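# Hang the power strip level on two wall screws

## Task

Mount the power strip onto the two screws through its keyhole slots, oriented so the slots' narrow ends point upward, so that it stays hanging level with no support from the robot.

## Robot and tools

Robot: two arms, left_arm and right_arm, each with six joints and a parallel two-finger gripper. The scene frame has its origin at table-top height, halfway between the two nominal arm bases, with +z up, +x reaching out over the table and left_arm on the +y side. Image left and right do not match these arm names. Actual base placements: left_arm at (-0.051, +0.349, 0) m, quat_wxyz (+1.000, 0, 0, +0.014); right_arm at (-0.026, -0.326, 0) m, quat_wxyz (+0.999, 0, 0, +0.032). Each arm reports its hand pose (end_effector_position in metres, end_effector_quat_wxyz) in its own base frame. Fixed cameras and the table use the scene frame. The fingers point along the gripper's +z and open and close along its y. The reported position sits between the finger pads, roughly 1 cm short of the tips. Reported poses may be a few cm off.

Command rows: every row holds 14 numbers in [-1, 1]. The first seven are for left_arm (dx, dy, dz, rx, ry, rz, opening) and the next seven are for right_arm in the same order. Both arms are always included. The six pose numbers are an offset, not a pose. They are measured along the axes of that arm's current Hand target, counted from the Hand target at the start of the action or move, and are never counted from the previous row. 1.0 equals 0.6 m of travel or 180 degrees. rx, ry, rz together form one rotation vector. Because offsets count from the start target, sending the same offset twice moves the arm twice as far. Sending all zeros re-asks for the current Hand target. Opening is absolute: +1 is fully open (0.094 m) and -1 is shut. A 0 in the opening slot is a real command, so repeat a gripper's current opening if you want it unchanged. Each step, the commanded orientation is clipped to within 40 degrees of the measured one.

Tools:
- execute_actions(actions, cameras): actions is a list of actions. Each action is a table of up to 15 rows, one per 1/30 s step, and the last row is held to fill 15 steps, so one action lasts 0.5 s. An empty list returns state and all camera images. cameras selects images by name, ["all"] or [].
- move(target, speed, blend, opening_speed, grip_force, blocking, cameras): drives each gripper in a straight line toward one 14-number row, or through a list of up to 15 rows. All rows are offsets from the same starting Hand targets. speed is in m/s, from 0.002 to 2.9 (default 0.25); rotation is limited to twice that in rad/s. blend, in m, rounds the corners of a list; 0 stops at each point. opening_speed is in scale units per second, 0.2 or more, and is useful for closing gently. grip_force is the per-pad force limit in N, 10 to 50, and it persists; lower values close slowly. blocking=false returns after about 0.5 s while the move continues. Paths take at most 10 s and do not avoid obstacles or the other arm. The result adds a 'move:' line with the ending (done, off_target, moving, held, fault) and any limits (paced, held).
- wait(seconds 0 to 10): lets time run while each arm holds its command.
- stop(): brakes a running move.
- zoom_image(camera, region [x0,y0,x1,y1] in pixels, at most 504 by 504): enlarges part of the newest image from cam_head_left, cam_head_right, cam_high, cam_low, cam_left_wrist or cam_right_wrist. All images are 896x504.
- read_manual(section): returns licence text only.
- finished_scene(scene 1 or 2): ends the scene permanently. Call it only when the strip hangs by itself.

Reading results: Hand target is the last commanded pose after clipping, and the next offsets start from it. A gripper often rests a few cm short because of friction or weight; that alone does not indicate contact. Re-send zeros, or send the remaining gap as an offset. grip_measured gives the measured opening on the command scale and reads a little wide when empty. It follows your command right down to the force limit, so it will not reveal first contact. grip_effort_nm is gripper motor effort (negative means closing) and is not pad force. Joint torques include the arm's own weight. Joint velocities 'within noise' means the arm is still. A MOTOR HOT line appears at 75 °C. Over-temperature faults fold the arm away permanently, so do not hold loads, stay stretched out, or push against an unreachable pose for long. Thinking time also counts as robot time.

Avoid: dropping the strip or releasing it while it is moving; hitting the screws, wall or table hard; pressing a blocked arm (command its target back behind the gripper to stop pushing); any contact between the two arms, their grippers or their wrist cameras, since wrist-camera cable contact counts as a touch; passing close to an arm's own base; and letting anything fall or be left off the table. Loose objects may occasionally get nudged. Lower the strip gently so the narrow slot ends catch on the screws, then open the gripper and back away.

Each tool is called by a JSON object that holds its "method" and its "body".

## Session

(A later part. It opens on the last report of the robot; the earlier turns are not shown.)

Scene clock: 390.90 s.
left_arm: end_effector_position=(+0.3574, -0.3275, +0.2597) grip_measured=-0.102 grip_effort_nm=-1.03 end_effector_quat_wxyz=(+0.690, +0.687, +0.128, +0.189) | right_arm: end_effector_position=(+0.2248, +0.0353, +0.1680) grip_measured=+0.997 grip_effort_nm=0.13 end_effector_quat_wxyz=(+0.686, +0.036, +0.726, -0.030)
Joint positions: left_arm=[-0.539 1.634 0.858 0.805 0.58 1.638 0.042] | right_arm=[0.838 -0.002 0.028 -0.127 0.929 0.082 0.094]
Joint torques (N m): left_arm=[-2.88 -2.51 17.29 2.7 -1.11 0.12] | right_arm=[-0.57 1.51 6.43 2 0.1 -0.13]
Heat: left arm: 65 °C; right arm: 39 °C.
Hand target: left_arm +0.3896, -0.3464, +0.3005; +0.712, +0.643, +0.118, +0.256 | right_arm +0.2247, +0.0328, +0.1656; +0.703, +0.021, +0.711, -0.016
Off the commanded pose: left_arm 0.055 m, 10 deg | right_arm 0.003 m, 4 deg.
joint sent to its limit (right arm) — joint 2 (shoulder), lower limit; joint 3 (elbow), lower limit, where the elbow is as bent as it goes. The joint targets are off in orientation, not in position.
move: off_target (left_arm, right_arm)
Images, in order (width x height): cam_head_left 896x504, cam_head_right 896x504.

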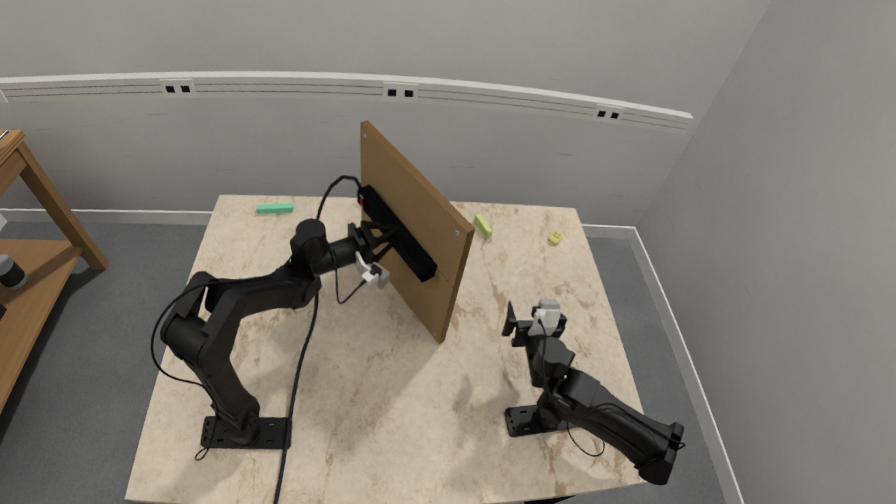

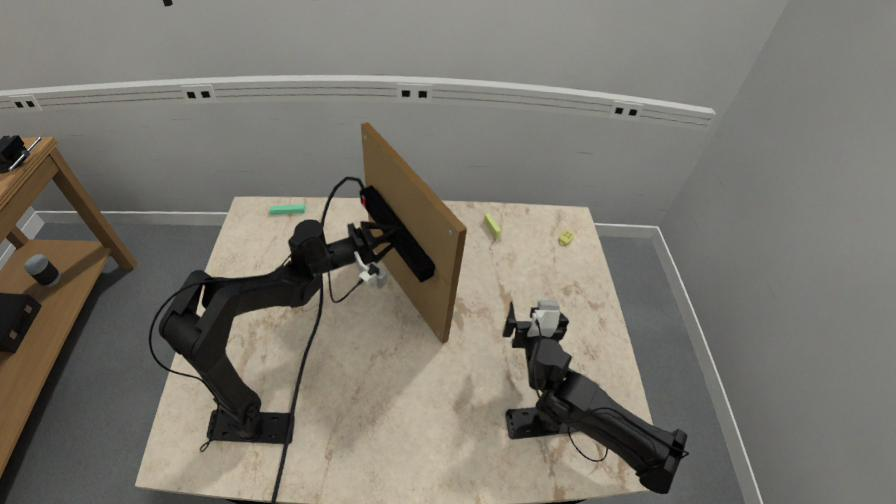

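{"method": "move", "body": {"target": [[0,0,0,0,-0.02,0,-0.2,0,0,0,0,0,0,1],[0.006,0.004,0.012,0,-0.03,0.006,-0.2,0,0,0,0,0,0,1],[0,-0.006,0.012,0,-0.03,-0.006,-0.2,0,0,0,0,0,0,1],[0,-0.0,0.012,0,-0.03,0,-0.2,0,0,0,0,0,0,1]], "speed": 0.04, "cameras": ["cam_head_left","cam_head_right"]}}

{"method": "zoom_image", "body": {"camera": "cam_head_left", "region": [340, 180, 440, 280]}}

{"method": "zoom_image", "body": {"camera": "cam_head_right", "region": [340, 180, 440, 280]}}

Scene clock: 398.10 s.
left_arm: end_effector_position=(+0.3577, -0.3284, +0.2600) grip_measured=-0.102 grip_effort_nm=-1.03 end_effector_quat_wxyz=(+0.698, +0.697, +0.084, +0.145) | right_arm: end_effector_position=(+0.2248, +0.0353, +0.1680) grip_measured=+0.997 grip_effort_nm=0.13 end_effector_quat_wxyz=(+0.686, +0.036, +0.726, -0.030)
Joint positions: left_arm=[-0.486 1.683 0.924 0.78 0.76 1.641 0.042] | right_arm=[0.838 -0.002 0.028 -0.127 0.929 0.082 0.094]
Joint torques (N m): left_arm=[-4.55 -3.97 17.09 2.57 -1.58 0.04] | right_arm=[-0.51 1.54 6.64 2.01 0.07 -0.09]
Heat: left arm: 65 °C; right arm: 39 °C.
Hand target: left_arm +0.3932, -0.3525, +0.3016; +0.717, +0.654, +0.084, +0.226 | right_arm +0.2247, +0.0328, +0.1656; +0.703, +0.021, +0.711, -0.016
Off the commanded pose: left_arm 0.060 m, 11 deg | right_arm 0.003 m, 4 deg.
joint sent to its limit (right arm) — joint 2 (shoulder), lower limit; joint 3 (elbow), lower limit, where the elbow is as bent as it goes. The joint targets are off in orientation, not in position.
move: off_target (left_arm, right_arm)
Images, in order (width x height): cam_head_left 896x504, cam_head_right 896x504.

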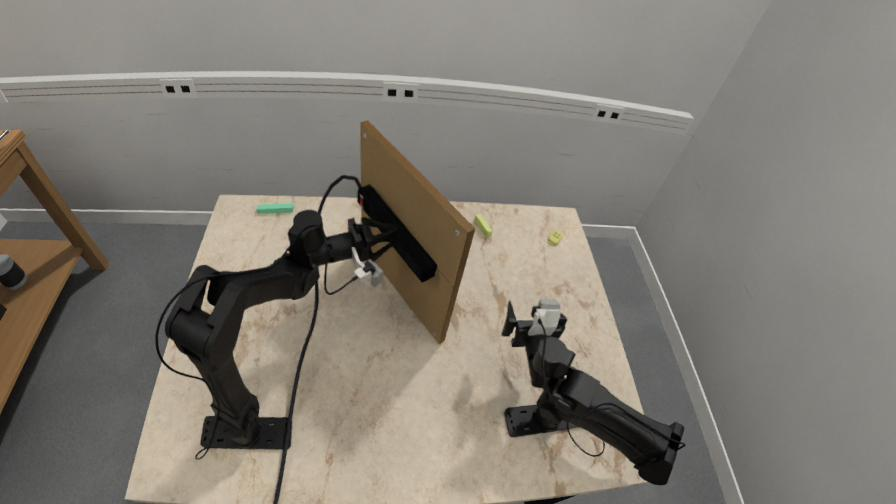

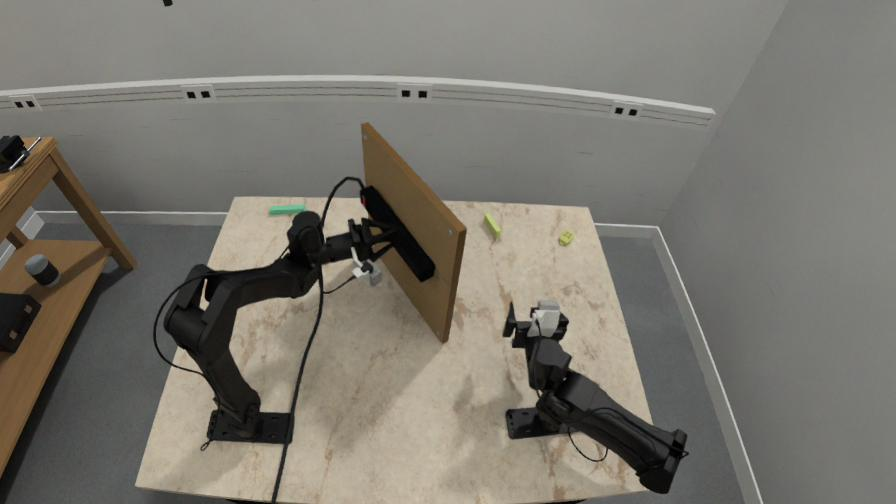

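Scaled by 5.040 from the camera's 896x504 image, which has a finer 1280x720 frame.

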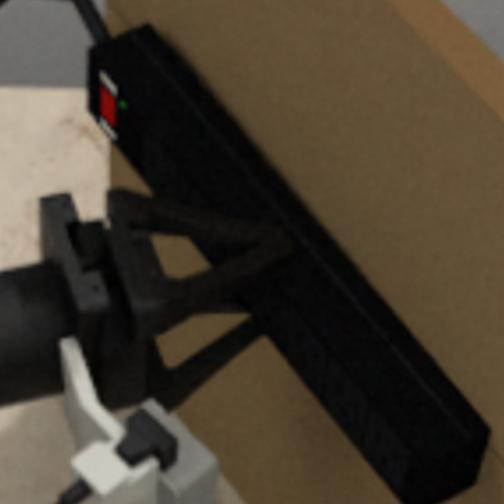

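Scaled by 5.040 from the camera's 896x504 image, which has a finer 1280x720 frame.

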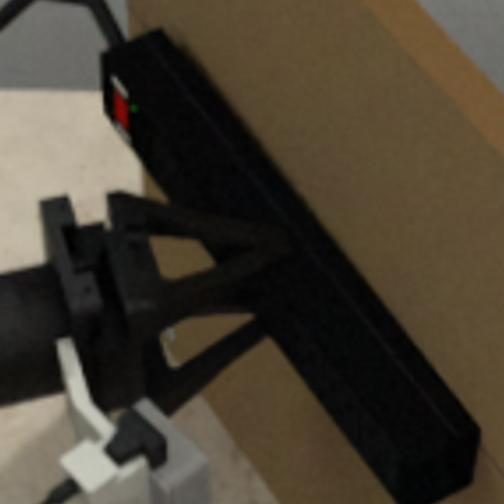

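{"method": "move", "body": {"target": [[0,0,-0.02,0,0.03,0,-0.2,0,0,0,0,0,0,1],[0,0.012,-0.01,0,0.03,0.022,-0.2,0,0,0,0,0,0,1],[0,-0.012,-0.01,0,0.03,-0.025,-0.2,0,0,0,0,0,0,1],[0,-0.02,-0.01,0,0.03,-0.035,-0.2,0,0,0,0,0,0,1]], "speed": 0.04, "cameras": ["cam_head_left"]}}

{"method": "zoom_image", "body": {"camera": "cam_head_left", "region": [340, 180, 440, 280]}}

Scene clock: 407.50 s.
left_arm: end_effector_position=(+0.3580, -0.3284, +0.2606) grip_measured=-0.102 grip_effort_nm=-1.03 end_effector_quat_wxyz=(+0.698, +0.693, +0.101, +0.153) | right_arm: end_effector_position=(+0.2248, +0.0353, +0.1680) grip_measured=+0.997 grip_effort_nm=0.13 end_effector_quat_wxyz=(+0.686, +0.036, +0.726, -0.030)
Joint positions: left_arm=[-0.5 1.67 0.906 0.791 0.709 1.625 0.042] | right_arm=[0.838 -0.002 0.028 -0.127 0.929 0.082 0.094]
Joint torques (N m): left_arm=[-5.22 -3.36 13.45 2.92 -2.05 -0.74] | right_arm=[-0.54 1.4 6.53 2.04 0.12 -0.12]
Heat: left arm: 66 °C; right arm: 39 °C.
Hand target: left_arm +0.3933, -0.3475, +0.2891; +0.724, +0.637, +0.154, +0.216 | right_arm +0.2247, +0.0328, +0.1656; +0.703, +0.021, +0.711, -0.016
Off the commanded pose: left_arm 0.049 m, 12 deg | right_arm 0.003 m, 4 deg.
joint sent to its limit (right arm) — joint 2 (shoulder), lower limit; joint 3 (elbow), lower limit, where the elbow is as bent as it goes. The joint targets are off in orientation, not in position.
move: off_target (left_arm, right_arm)
Images, in order (width x height): cam_head_left 896x504.

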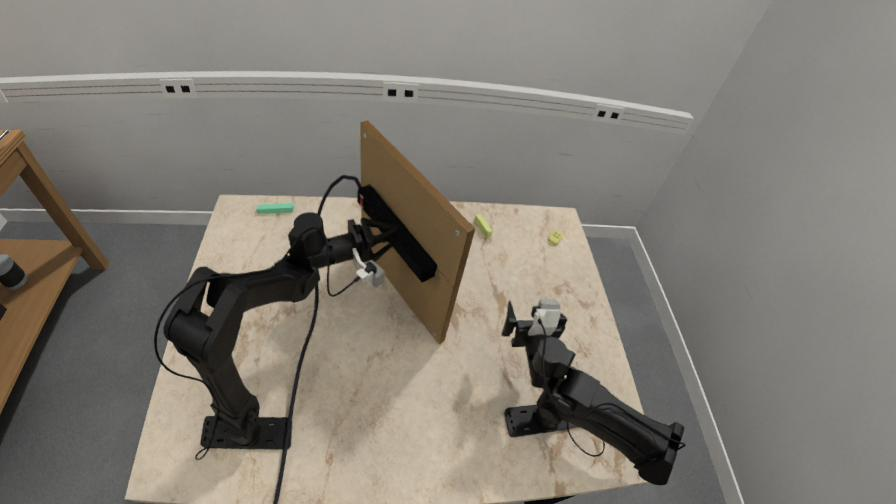

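Scaled by 5.040 from the camera's 896x504 image, which has a finer 1280x720 frame.

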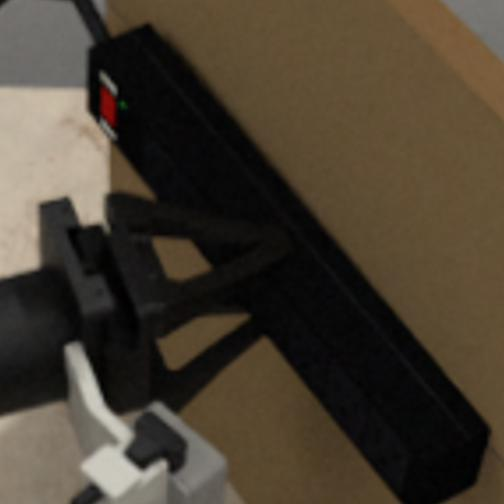

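{"method": "move", "body": {"target": [[0,-0.01,-0.02,0,0,0.03,-0.2,0,0,0,0,0,0,1],[0,-0.04,-0.02,0.01,0,0.03,-0.2,0,0,0,0,0,0,1],[0,-0.06,-0.02,0.02,0,0.03,-0.2,0,0,0,0,0,0,1]], "speed": 0.04, "cameras": ["cam_head_left","cam_head_right"]}}

{"method": "zoom_image", "body": {"camera": "cam_head_left", "region": [340, 180, 440, 280]}}

{"method": "zoom_image", "body": {"camera": "cam_head_right", "region": [340, 180, 440, 280]}}

Scene clock: 414.47 s.
left_arm: end_effector_position=(+0.3578, -0.3276, +0.2581) grip_measured=-0.102 grip_effort_nm=-1.03 end_effector_quat_wxyz=(+0.708, +0.680, +0.090, +0.167) | right_arm: end_effector_position=(+0.2248, +0.0353, +0.1680) grip_measured=+0.997 grip_effort_nm=0.13 end_effector_quat_wxyz=(+0.686, +0.036, +0.726, -0.030)
Joint positions: left_arm=[-0.5 1.696 0.876 0.896 0.705 1.621 0.042] | right_arm=[0.838 -0.002 0.028 -0.127 0.929 0.082 0.094]
Joint torques (N m): left_arm=[-4.37 -2.41 10.5 2.09 -2.02 0.53] | right_arm=[-0.65 1.46 6.53 1.99 0.14 -0.11]
Heat: left arm: 67 °C; right arm: 40 °C.
Hand target: left_arm +0.3916, -0.3407, +0.2520; +0.692, +0.666, +0.130, +0.245 | right_arm +0.2247, +0.0328, +0.1656; +0.703, +0.021, +0.711, -0.016
Off the commanded pose: left_arm 0.037 m, 10 deg | right_arm 0.003 m, 4 deg.
joint sent to its limit (right arm) — joint 2 (shoulder), lower limit; joint 3 (elbow), lower limit, where the elbow is as bent as it goes. The joint targets are off in orientation, not in position.
move: off_target (left_arm, right_arm)
Images, in order (width x height): cam_head_left 896x504, cam_head_right 896x504.

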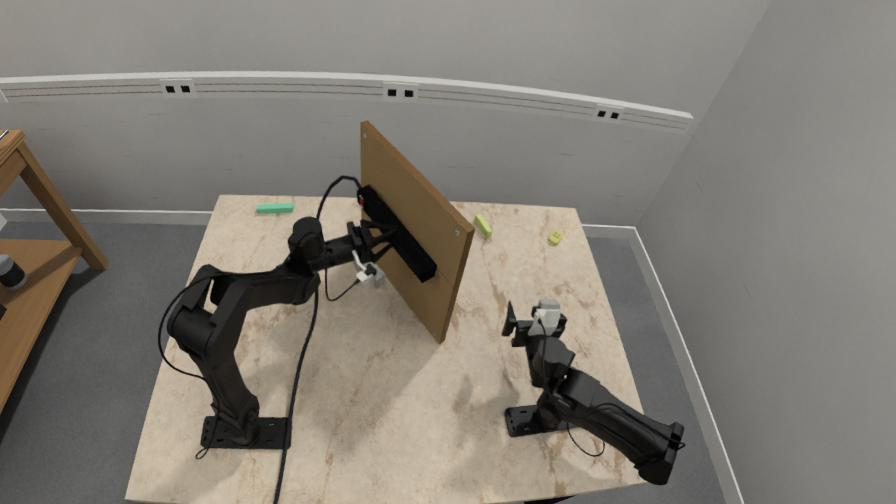

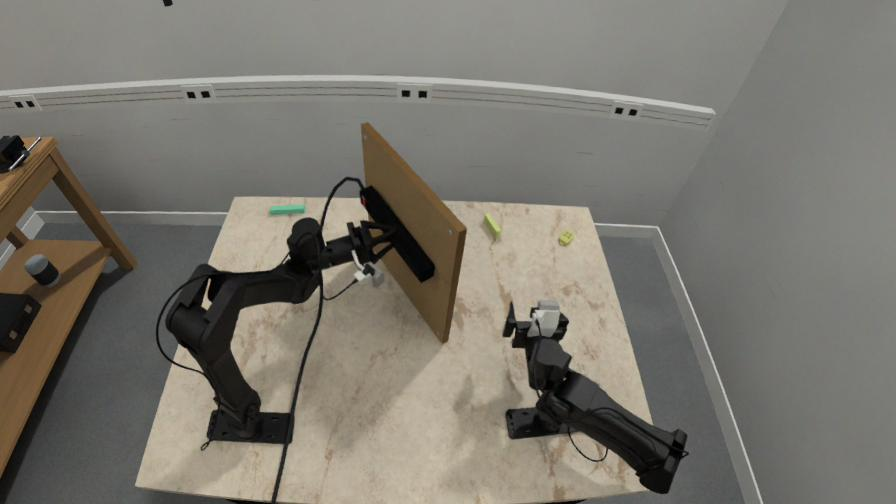

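Scaled by 5.040 from the camera's 896x504 image, which has a finer 1280x720 frame.

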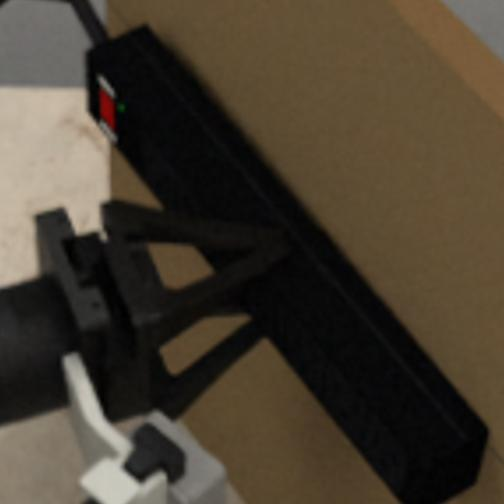

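Scaled by 5.040 from the camera's 896x504 image, which has a finer 1280x720 frame.

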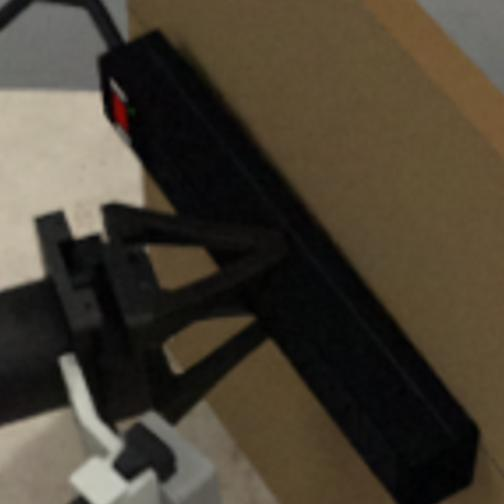

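{"method": "move", "body": {"target": [[0,-0.02,-0.03,0.005,0.01,0,-0.2,0,0,0,0,0,0,1],[0,-0.045,-0.03,0.015,0.01,0,-0.2,0,0,0,0,0,0,1]], "speed": 0.04, "cameras": ["cam_head_left","cam_head_right"]}}

{"method": "zoom_image", "body": {"camera": "cam_head_left", "region": [340, 180, 440, 280]}}

{"method": "zoom_image", "body": {"camera": "cam_head_right", "region": [340, 180, 440, 280]}}

Scene clock: 418.87 s.
left_arm: end_effector_position=(+0.3578, -0.3260, +0.2563) grip_measured=-0.102 grip_effort_nm=-1.03 end_effector_quat_wxyz=(+0.715, +0.664, +0.105, +0.193) | right_arm: end_effector_position=(+0.2248, +0.0353, +0.1680) grip_measured=+0.997 grip_effort_nm=0.13 end_effector_quat_wxyz=(+0.686, +0.036, +0.726, -0.030)
Joint positions: left_arm=[-0.521 1.702 0.826 0.995 0.625 1.608 0.042] | right_arm=[0.838 -0.002 0.028 -0.127 0.929 0.082 0.094]
Joint torques (N m): left_arm=[-1.16 -3.02 6.42 1.56 -1.53 0.89] | right_arm=[-0.47 1.47 6.42 2 0.1 -0.11]
Heat: left arm: 65 °C; right arm: 40 °C.
Hand target: left_arm +0.3870, -0.3250, +0.2237; +0.674, +0.678, +0.147, +0.253 | right_arm +0.2247, +0.0328, +0.1656; +0.703, +0.021, +0.711, -0.016
Off the commanded pose: left_arm 0.044 m, 10 deg | right_arm 0.003 m, 4 deg.
joint sent to its limit (right arm) — joint 2 (shoulder), lower limit; joint 3 (elbow), lower limit, where the elbow is as bent as it goes. The joint targets are off in orientation, not in position.
move: off_target (left_arm, right_arm)
Images, in order (width x height): cam_head_left 896x504, cam_head_right 896x504.

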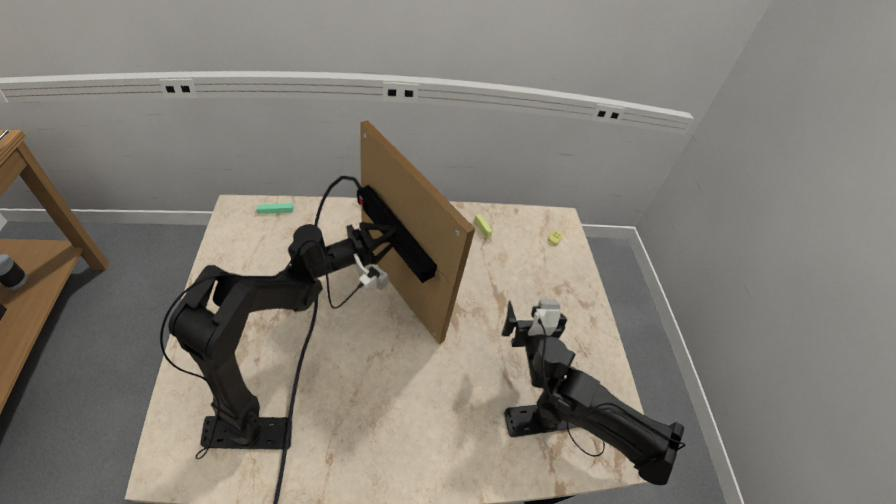

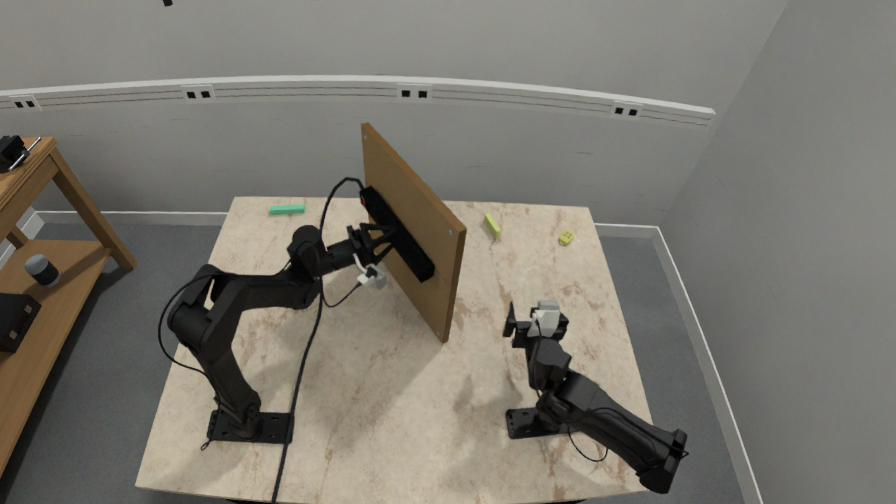

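Scaled by 5.040 from the camera's 896x504 image, which has a finer 1280x720 frame.

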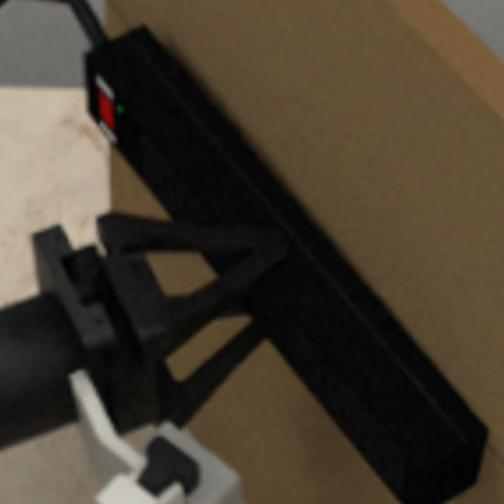

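Scaled by 5.040 from the camera's 896x504 image, which has a finer 1280x720 frame.

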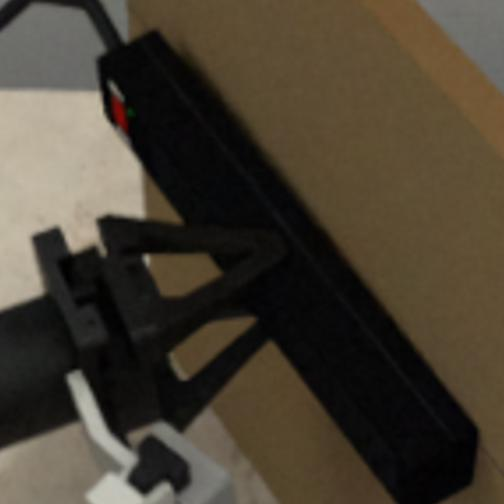

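{"method": "move", "body": {"target": [[0,0.08,-0.02,-0.02,-0.01,0.0,-0.2,0,0,0,0,0,0,1],[0,0.09,-0.02,-0.025,-0.01,0.05,-0.2,0,0,0,0,0,0,1]], "speed": 0.06, "cameras": ["cam_head_left","cam_head_right"]}}

{"method": "zoom_image", "body": {"camera": "cam_head_left", "region": [340, 180, 440, 280]}}

{"method": "zoom_image", "body": {"camera": "cam_head_right", "region": [340, 180, 440, 280]}}

Scene clock: 426.23 s.
left_arm: end_effector_position=(+0.3592, -0.3236, +0.2587) grip_measured=-0.102 grip_effort_nm=-1.03 end_effector_quat_wxyz=(+0.700, +0.675, +0.113, +0.202) | right_arm: end_effector_position=(+0.2248, +0.0353, +0.1680) grip_measured=+0.997 grip_effort_nm=0.13 end_effector_quat_wxyz=(+0.686, +0.036, +0.726, -0.030)
Joint positions: left_arm=[-0.523 1.662 0.836 0.902 0.599 1.643 0.042] | right_arm=[0.838 -0.002 0.028 -0.127 0.929 0.082 0.094]
Joint torques (N m): left_arm=[0.23 -8.53 9.1 1.98 -0.77 1.49] | right_arm=[-0.36 1.42 6.53 2.02 0.12 -0.12]
Heat: left arm: 63 °C; right arm: 40 °C.
Hand target: left_arm +0.3728, -0.3176, +0.2769; +0.681, +0.665, +0.072, +0.300 | right_arm +0.2247, +0.0328, +0.1656; +0.703, +0.021, +0.711, -0.016
Off the commanded pose: left_arm 0.023 m, 12 deg | right_arm 0.003 m, 4 deg.
joint sent to its limit (right arm) — joint 2 (shoulder), lower limit; joint 3 (elbow), lower limit, where the elbow is as bent as it goes. The joint targets are off in orientation, not in position.
move: off_target (left_arm, right_arm)
Images, in order (width x height): cam_head_left 896x504, cam_head_right 896x504.

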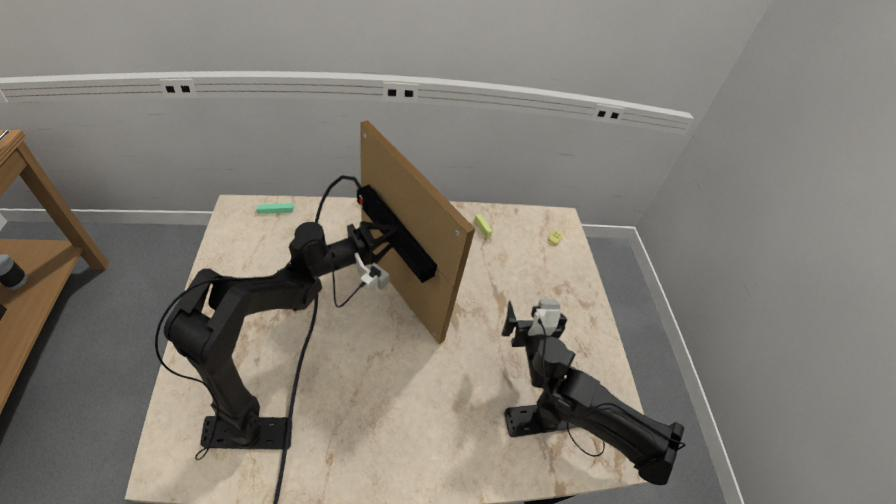

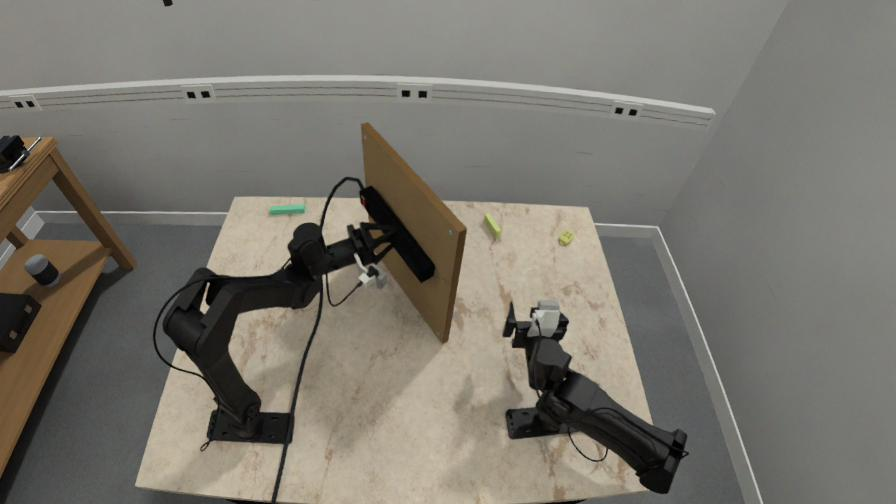

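Scaled by 5.040 from the camera's 896x504 image, which has a finer 1280x720 frame.

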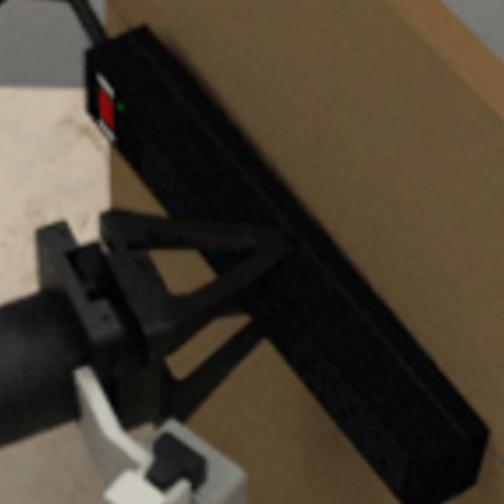

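Scaled by 5.040 from the camera's 896x504 image, which has a finer 1280x720 frame.

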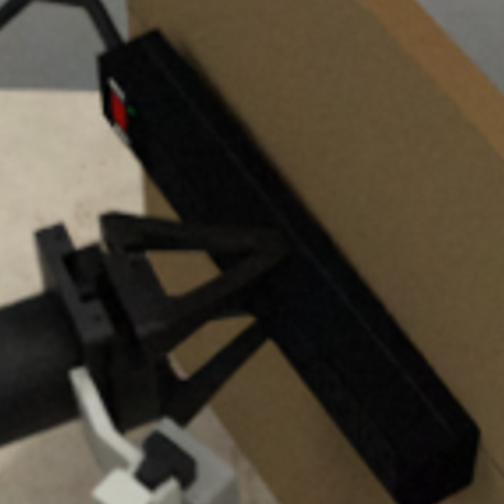

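{"method": "move", "body": {"target": [[0,0,0.06,-0.005,-0.01,-0.03,-0.2,0,0,0,0,0,0,1],[0,0.01,0.08,-0.005,-0.02,-0.03,-0.2,0,0,0,0,0,0,1],[0.012,-0.015,0.085,-0.005,-0.02,-0.03,-0.2,0,0,0,0,0,0,1],[-0.012,0,0.085,-0.005,-0.02,-0.03,-0.2,0,0,0,0,0,0,1]], "speed": 0.06, "cameras": ["cam_head_left","cam_low"]}}

{"method": "zoom_image", "body": {"camera": "cam_head_left", "region": [340, 180, 440, 280]}}

Scene clock: 435.93 s.
left_arm: end_effector_position=(+0.3581, -0.3287, +0.2586) grip_measured=-0.102 grip_effort_nm=-1.03 end_effector_quat_wxyz=(+0.707, +0.689, +0.062, +0.148) | right_arm: end_effector_position=(+0.2248, +0.0353, +0.1680) grip_measured=+0.997 grip_effort_nm=0.13 end_effector_quat_wxyz=(+0.686, +0.036, +0.726, -0.030)
Joint positions: left_arm=[-0.476 1.718 0.921 0.859 0.798 1.642 0.042] | right_arm=[0.838 -0.002 0.028 -0.127 0.929 0.082 0.094]
Joint torques (N m): left_arm=[-8.66 -3.73 15.61 1.94 -2.36 0.66] | right_arm=[-0.47 1.42 6.48 2 0.11 -0.12]
Heat: left arm: 62 °C; right arm: 40 °C.
Hand target: left_arm +0.3923, -0.3651, +0.2800; +0.701, +0.664, +0.080, +0.247 | right_arm +0.2247, +0.0328, +0.1656; +0.703, +0.021, +0.711, -0.016
Off the commanded pose: left_arm 0.054 m, 12 deg | right_arm 0.003 m, 4 deg.
joint sent to its limit (right arm) — joint 2 (shoulder), lower limit; joint 3 (elbow), lower limit, where the elbow is as bent as it goes. The joint targets are off in orientation, not in position.
move: off_target (left_arm, right_arm)
Images, in order (width x height): cam_head_left 896x504, cam_low 896x504.

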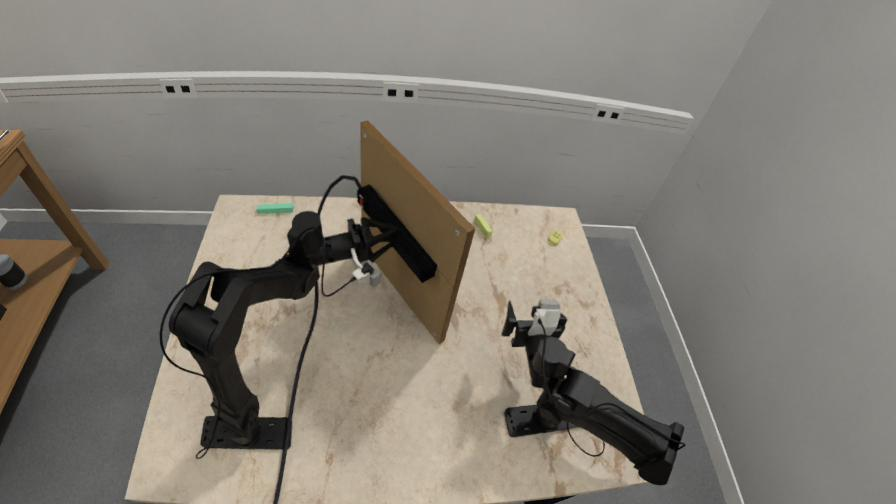

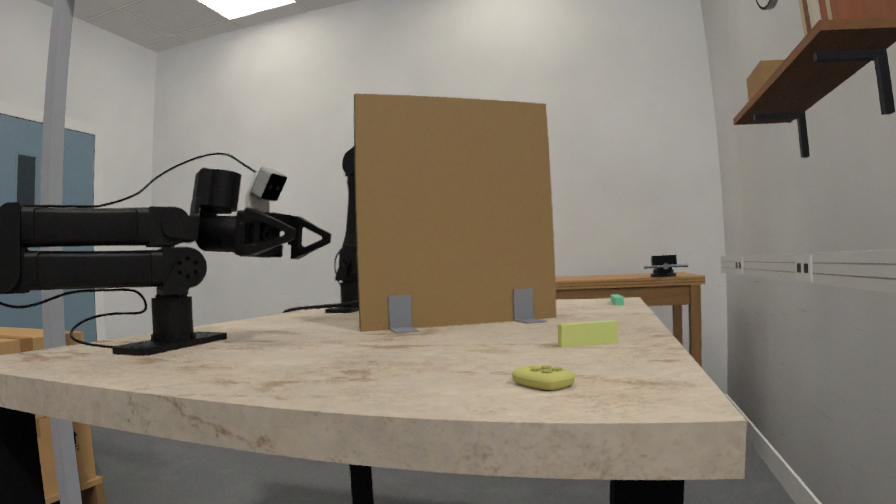

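Scaled by 5.040 from the camera's 896x504 image, which has a finer 1280x720 frame.

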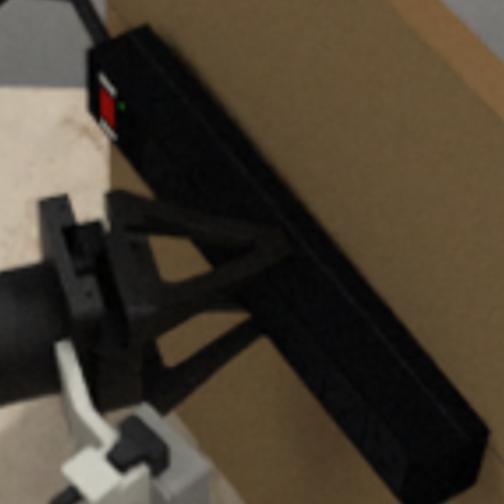

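{"method": "move", "body": {"target": [[0,0,-0.06,0,0.01,0.01,-0.2,0,0,0,0,0,0,1],[0,0.02,-0.14,-0.005,0.02,0.02,-0.2,0,0,0,0,0,0,1]], "speed": 0.06, "cameras": ["cam_head_left","cam_head_right","cam_left_wrist"]}}

{"method": "zoom_image", "body": {"camera": "cam_head_left", "region": [340, 180, 440, 280]}}

{"method": "zoom_image", "body": {"camera": "cam_head_right", "region": [340, 180, 440, 280]}}

Scene clock: 447.43 s.
left_arm: end_effector_position=(+0.3578, -0.3221, +0.2598) grip_measured=-0.102 grip_effort_nm=-1.03 end_effector_quat_wxyz=(+0.695, +0.676, +0.125, +0.212) | right_arm: end_effector_position=(+0.2248, +0.0353, +0.1680) grip_measured=+0.997 grip_effort_nm=0.13 end_effector_quat_wxyz=(+0.686, +0.036, +0.726, -0.030)
Joint positions: left_arm=[-0.536 1.636 0.822 0.88 0.556 1.649 0.042] | right_arm=[0.838 -0.002 0.028 -0.127 0.929 0.082 0.094]
Joint torques (N m): left_arm=[4.86 -14.53 1.92 2.55 0 1.05] | right_arm=[-0.5 1.44 6.5 2.03 0.1 -0.08]
Heat: left arm: 61 °C; right arm: 40 °C.
Hand target: left_arm +0.3525, -0.2903, +0.2829; +0.695, +0.653, +0.079, +0.290 | right_arm +0.2247, +0.0328, +0.1656; +0.703, +0.021, +0.711, -0.016
Off the commanded pose: left_arm 0.040 m, 11 deg | right_arm 0.003 m, 4 deg.
joint sent to its limit (right arm) — joint 2 (shoulder), lower limit; joint 3 (elbow), lower limit, where the elbow is as bent as it goes. The joint targets are off in orientation, not in position.
move: off_target (left_arm, right_arm)
camera_calibration:
cam_left_wrist: T_world_to_cam=[[0.13333, -0.0284246, -0.990664, 0.200607], [0.605353, 0.79379, 0.0586964, 0.0617104], [0.784711, -0.607528, 0.123043, -0.421392], [0, 0, 0, 1]] pos_world=[0.266568, -0.29929, 0.246961]
Images, in order (width x height): cam_head_left 896x504, cam_head_right 896x504, cam_left_wrist 896x504.

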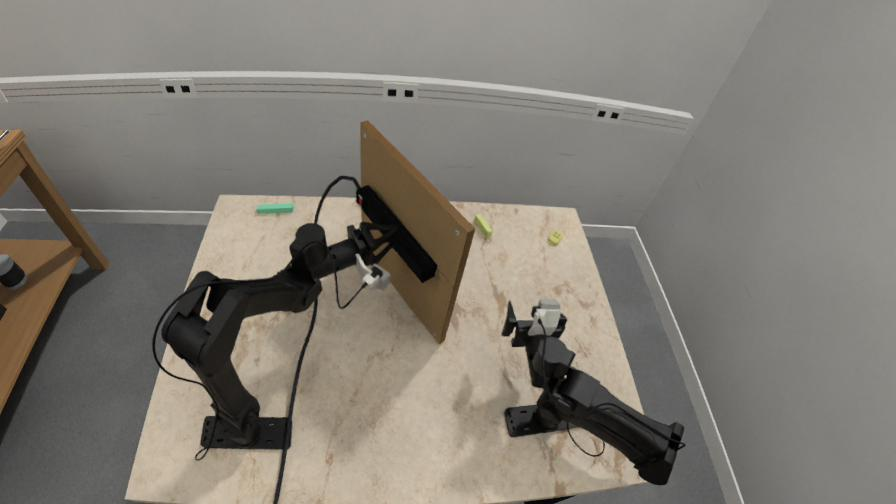

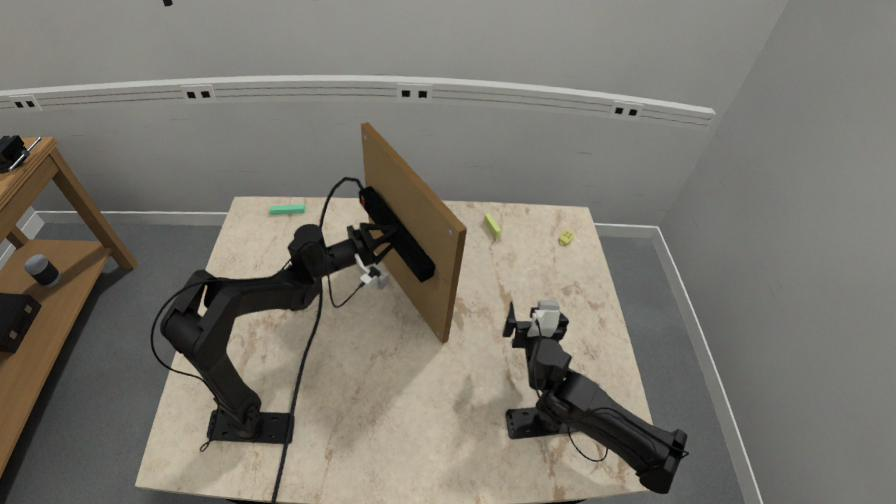

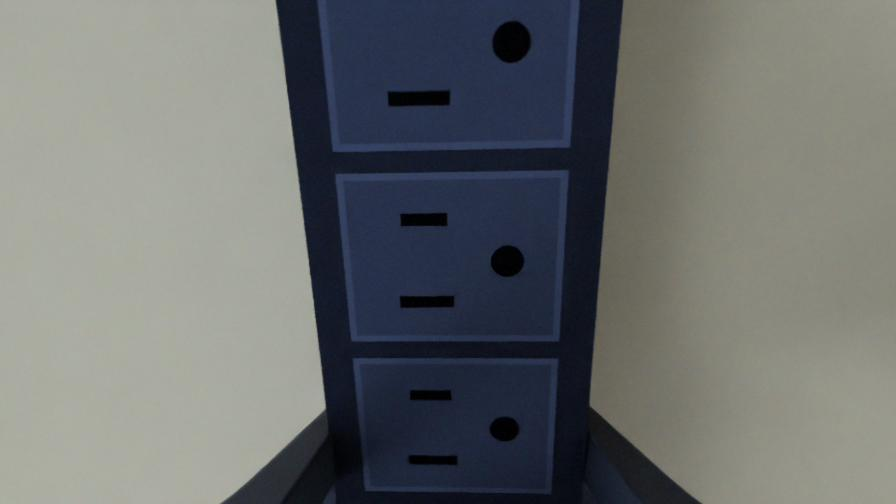

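Scaled by 5.040 from the camera's 896x504 image, which has a finer 1280x720 frame.

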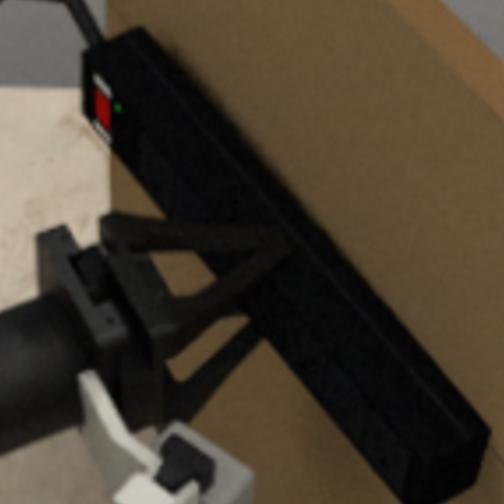

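Scaled by 5.040 from the camera's 896x504 image, which has a finer 1280x720 frame.

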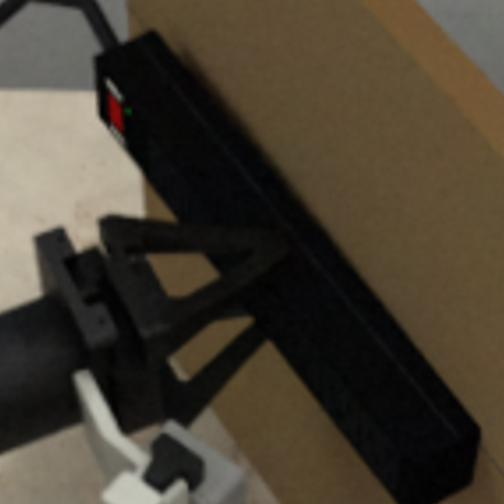

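{"method": "move", "body": {"target": [[0,0.01,0.05,0.01,-0.01,-0.03,-0.2,0,0,0,0,0,0,1],[0,0.03,0.05,0.01,-0.01,-0.09,-0.2,0,0,0,0,0,0,1],[0,0.03,0.09,0.01,-0.02,-0.09,-0.2,0,0,0,0,0,0,1]], "speed": 0.06, "cameras": ["cam_head_left","cam_head_right"]}}

{"method": "zoom_image", "body": {"camera": "cam_head_left", "region": [340, 180, 440, 280]}}

{"method": "zoom_image", "body": {"camera": "cam_head_right", "region": [340, 180, 440, 280]}}

Scene clock: 456.37 s.
left_arm: end_effector_position=(+0.3570, -0.3276, +0.2590) grip_measured=-0.102 grip_effort_nm=-1.03 end_effector_quat_wxyz=(+0.684, +0.698, +0.136, +0.162) | right_arm: end_effector_position=(+0.2248, +0.0353, +0.1680) grip_measured=+0.997 grip_effort_nm=0.13 end_effector_quat_wxyz=(+0.686, +0.036, +0.726, -0.030)
Joint positions: left_arm=[-0.526 1.626 0.888 0.723 0.621 1.619 0.042] | right_arm=[0.838 -0.002 0.028 -0.127 0.929 0.082 0.094]
Joint torques (N m): left_arm=[-1.03 -7.15 15.77 2.25 -0.43 -1.02] | right_arm=[-0.46 1.51 6.49 2.03 0.09 -0.11]
Heat: left arm: 63 °C; right arm: 40 °C.
Hand target: left_arm +0.3735, -0.3371, +0.3073; +0.721, +0.655, +0.153, +0.167 | right_arm +0.2247, +0.0328, +0.1656; +0.703, +0.021, +0.711, -0.016
Off the commanded pose: left_arm 0.052 m, 7 deg | right_arm 0.003 m, 4 deg.
joint sent to its limit (right arm) — joint 2 (shoulder), lower limit; joint 3 (elbow), lower limit, where the elbow is as bent as it goes. The joint targets are off in orientation, not in position.
move: off_target (left_arm, right_arm)
Images, in order (width x height): cam_head_left 896x504, cam_head_right 896x504.

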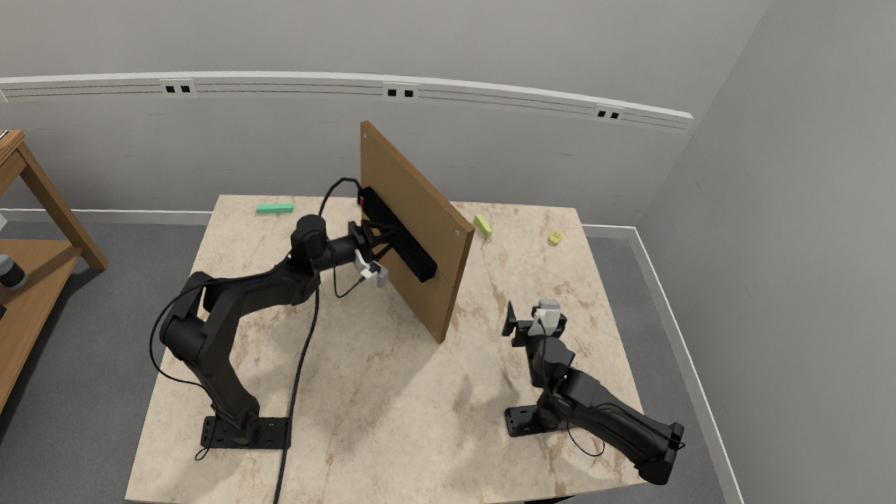

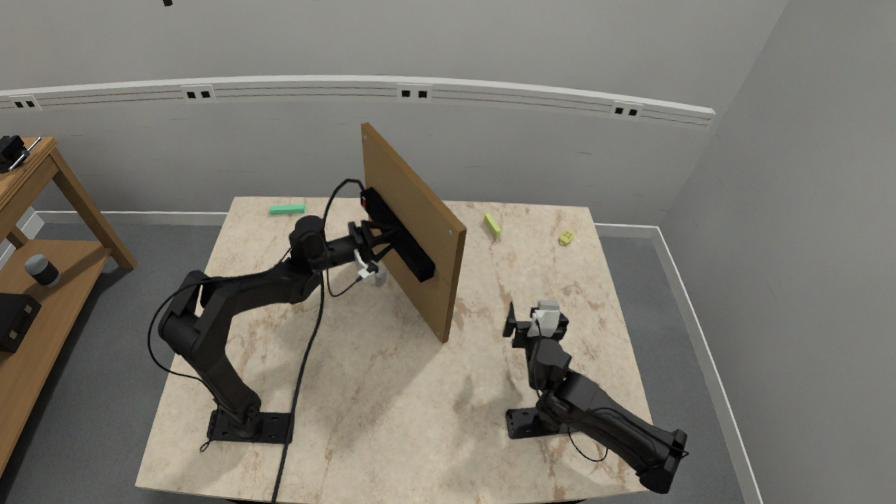

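Scaled by 5.040 from the camera's 896x504 image, which has a finer 1280x720 frame.

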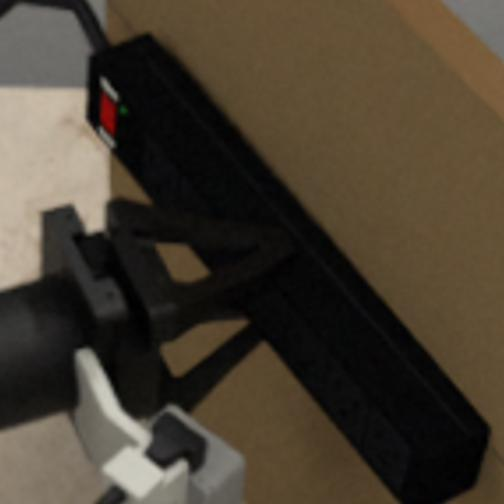

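Scaled by 5.040 from the camera's 896x504 image, which has a finer 1280x720 frame.

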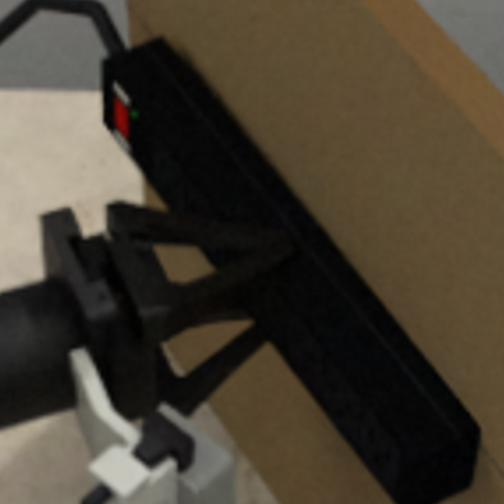

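{"method": "move", "body": {"target": [[0.0,0.02,0.01,0.005,-0.01,-0.03,-0.2,0,0,0,0,0,0,1],[0.0,-0.02,0.02,0.005,-0.01,-0.05,-0.2,0,0,0,0,0,0,1],[0.02,-0.02,0.03,0.005,-0.02,-0.05,-0.2,0,0,0,0,0,0,1],[-0.02,-0.02,0.03,0.005,-0.02,-0.05,-0.2,0,0,0,0,0,0,1]], "speed": 0.06, "cameras": ["cam_head_left","cam_head_right"]}}

{"method": "zoom_image", "body": {"camera": "cam_head_left", "region": [340, 180, 440, 280]}}

{"method": "zoom_image", "body": {"camera": "cam_head_right", "region": [340, 180, 440, 280]}}

Scene clock: 463.17 s.
left_arm: end_effector_position=(+0.3577, -0.3292, +0.2585) grip_measured=-0.102 grip_effort_nm=-1.03 end_effector_quat_wxyz=(+0.696, +0.704, +0.099, +0.102) | right_arm: end_effector_position=(+0.2248, +0.0353, +0.1680) grip_measured=+0.997 grip_effort_nm=0.13 end_effector_quat_wxyz=(+0.686, +0.036, +0.726, -0.030)
Joint positions: left_arm=[-0.473 1.692 0.959 0.718 0.814 1.587 0.042] | right_arm=[0.838 -0.002 0.028 -0.127 0.929 0.082 0.094]
Joint torques (N m): left_arm=[-7.76 -7.64 14.24 2.17 -1.56 -2.03] | right_arm=[-0.51 1.55 6.37 2.03 0.09 -0.07]
Heat: left arm: 63 °C; right arm: 40 °C.
Hand target: left_arm +0.3711, -0.3596, +0.2972; +0.731, +0.651, +0.182, +0.088 | right_arm +0.2247, +0.0328, +0.1656; +0.703, +0.021, +0.711, -0.016
Off the commanded pose: left_arm 0.051 m, 12 deg | right_arm 0.003 m, 4 deg.
joint sent to its limit (right arm) — joint 2 (shoulder), lower limit; joint 3 (elbow), lower limit, where the elbow is as bent as it goes. The joint targets are off in orientation, not in position.
move: off_target (left_arm, right_arm)
Images, in order (width x height): cam_head_left 896x504, cam_head_right 896x504.

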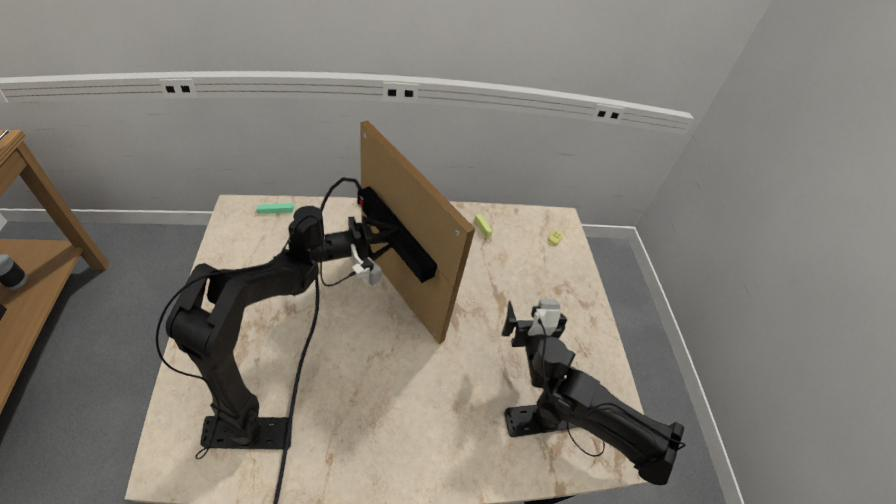

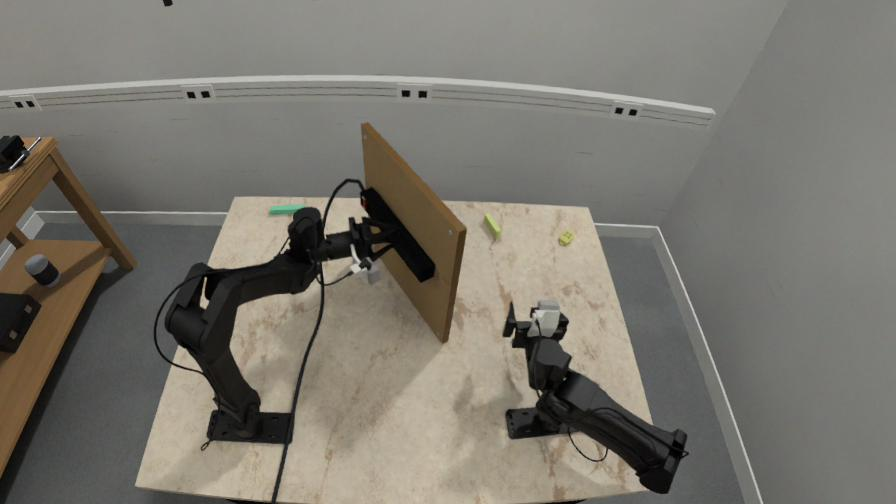

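Scaled by 5.040 from the camera's 896x504 image, which has a finer 1280x720 frame.

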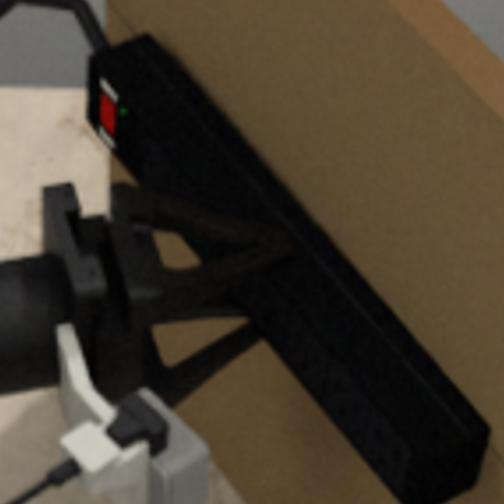

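Scaled by 5.040 from the camera's 896x504 image, which has a finer 1280x720 frame.

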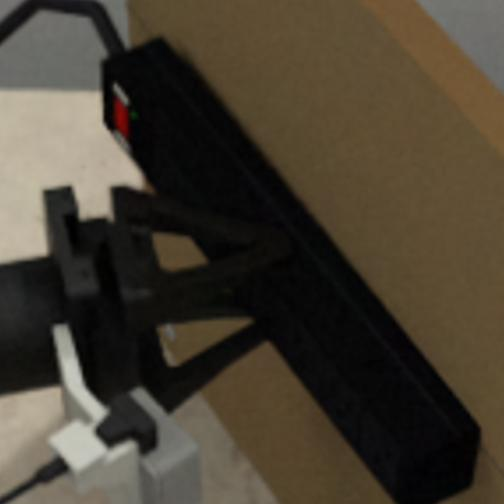

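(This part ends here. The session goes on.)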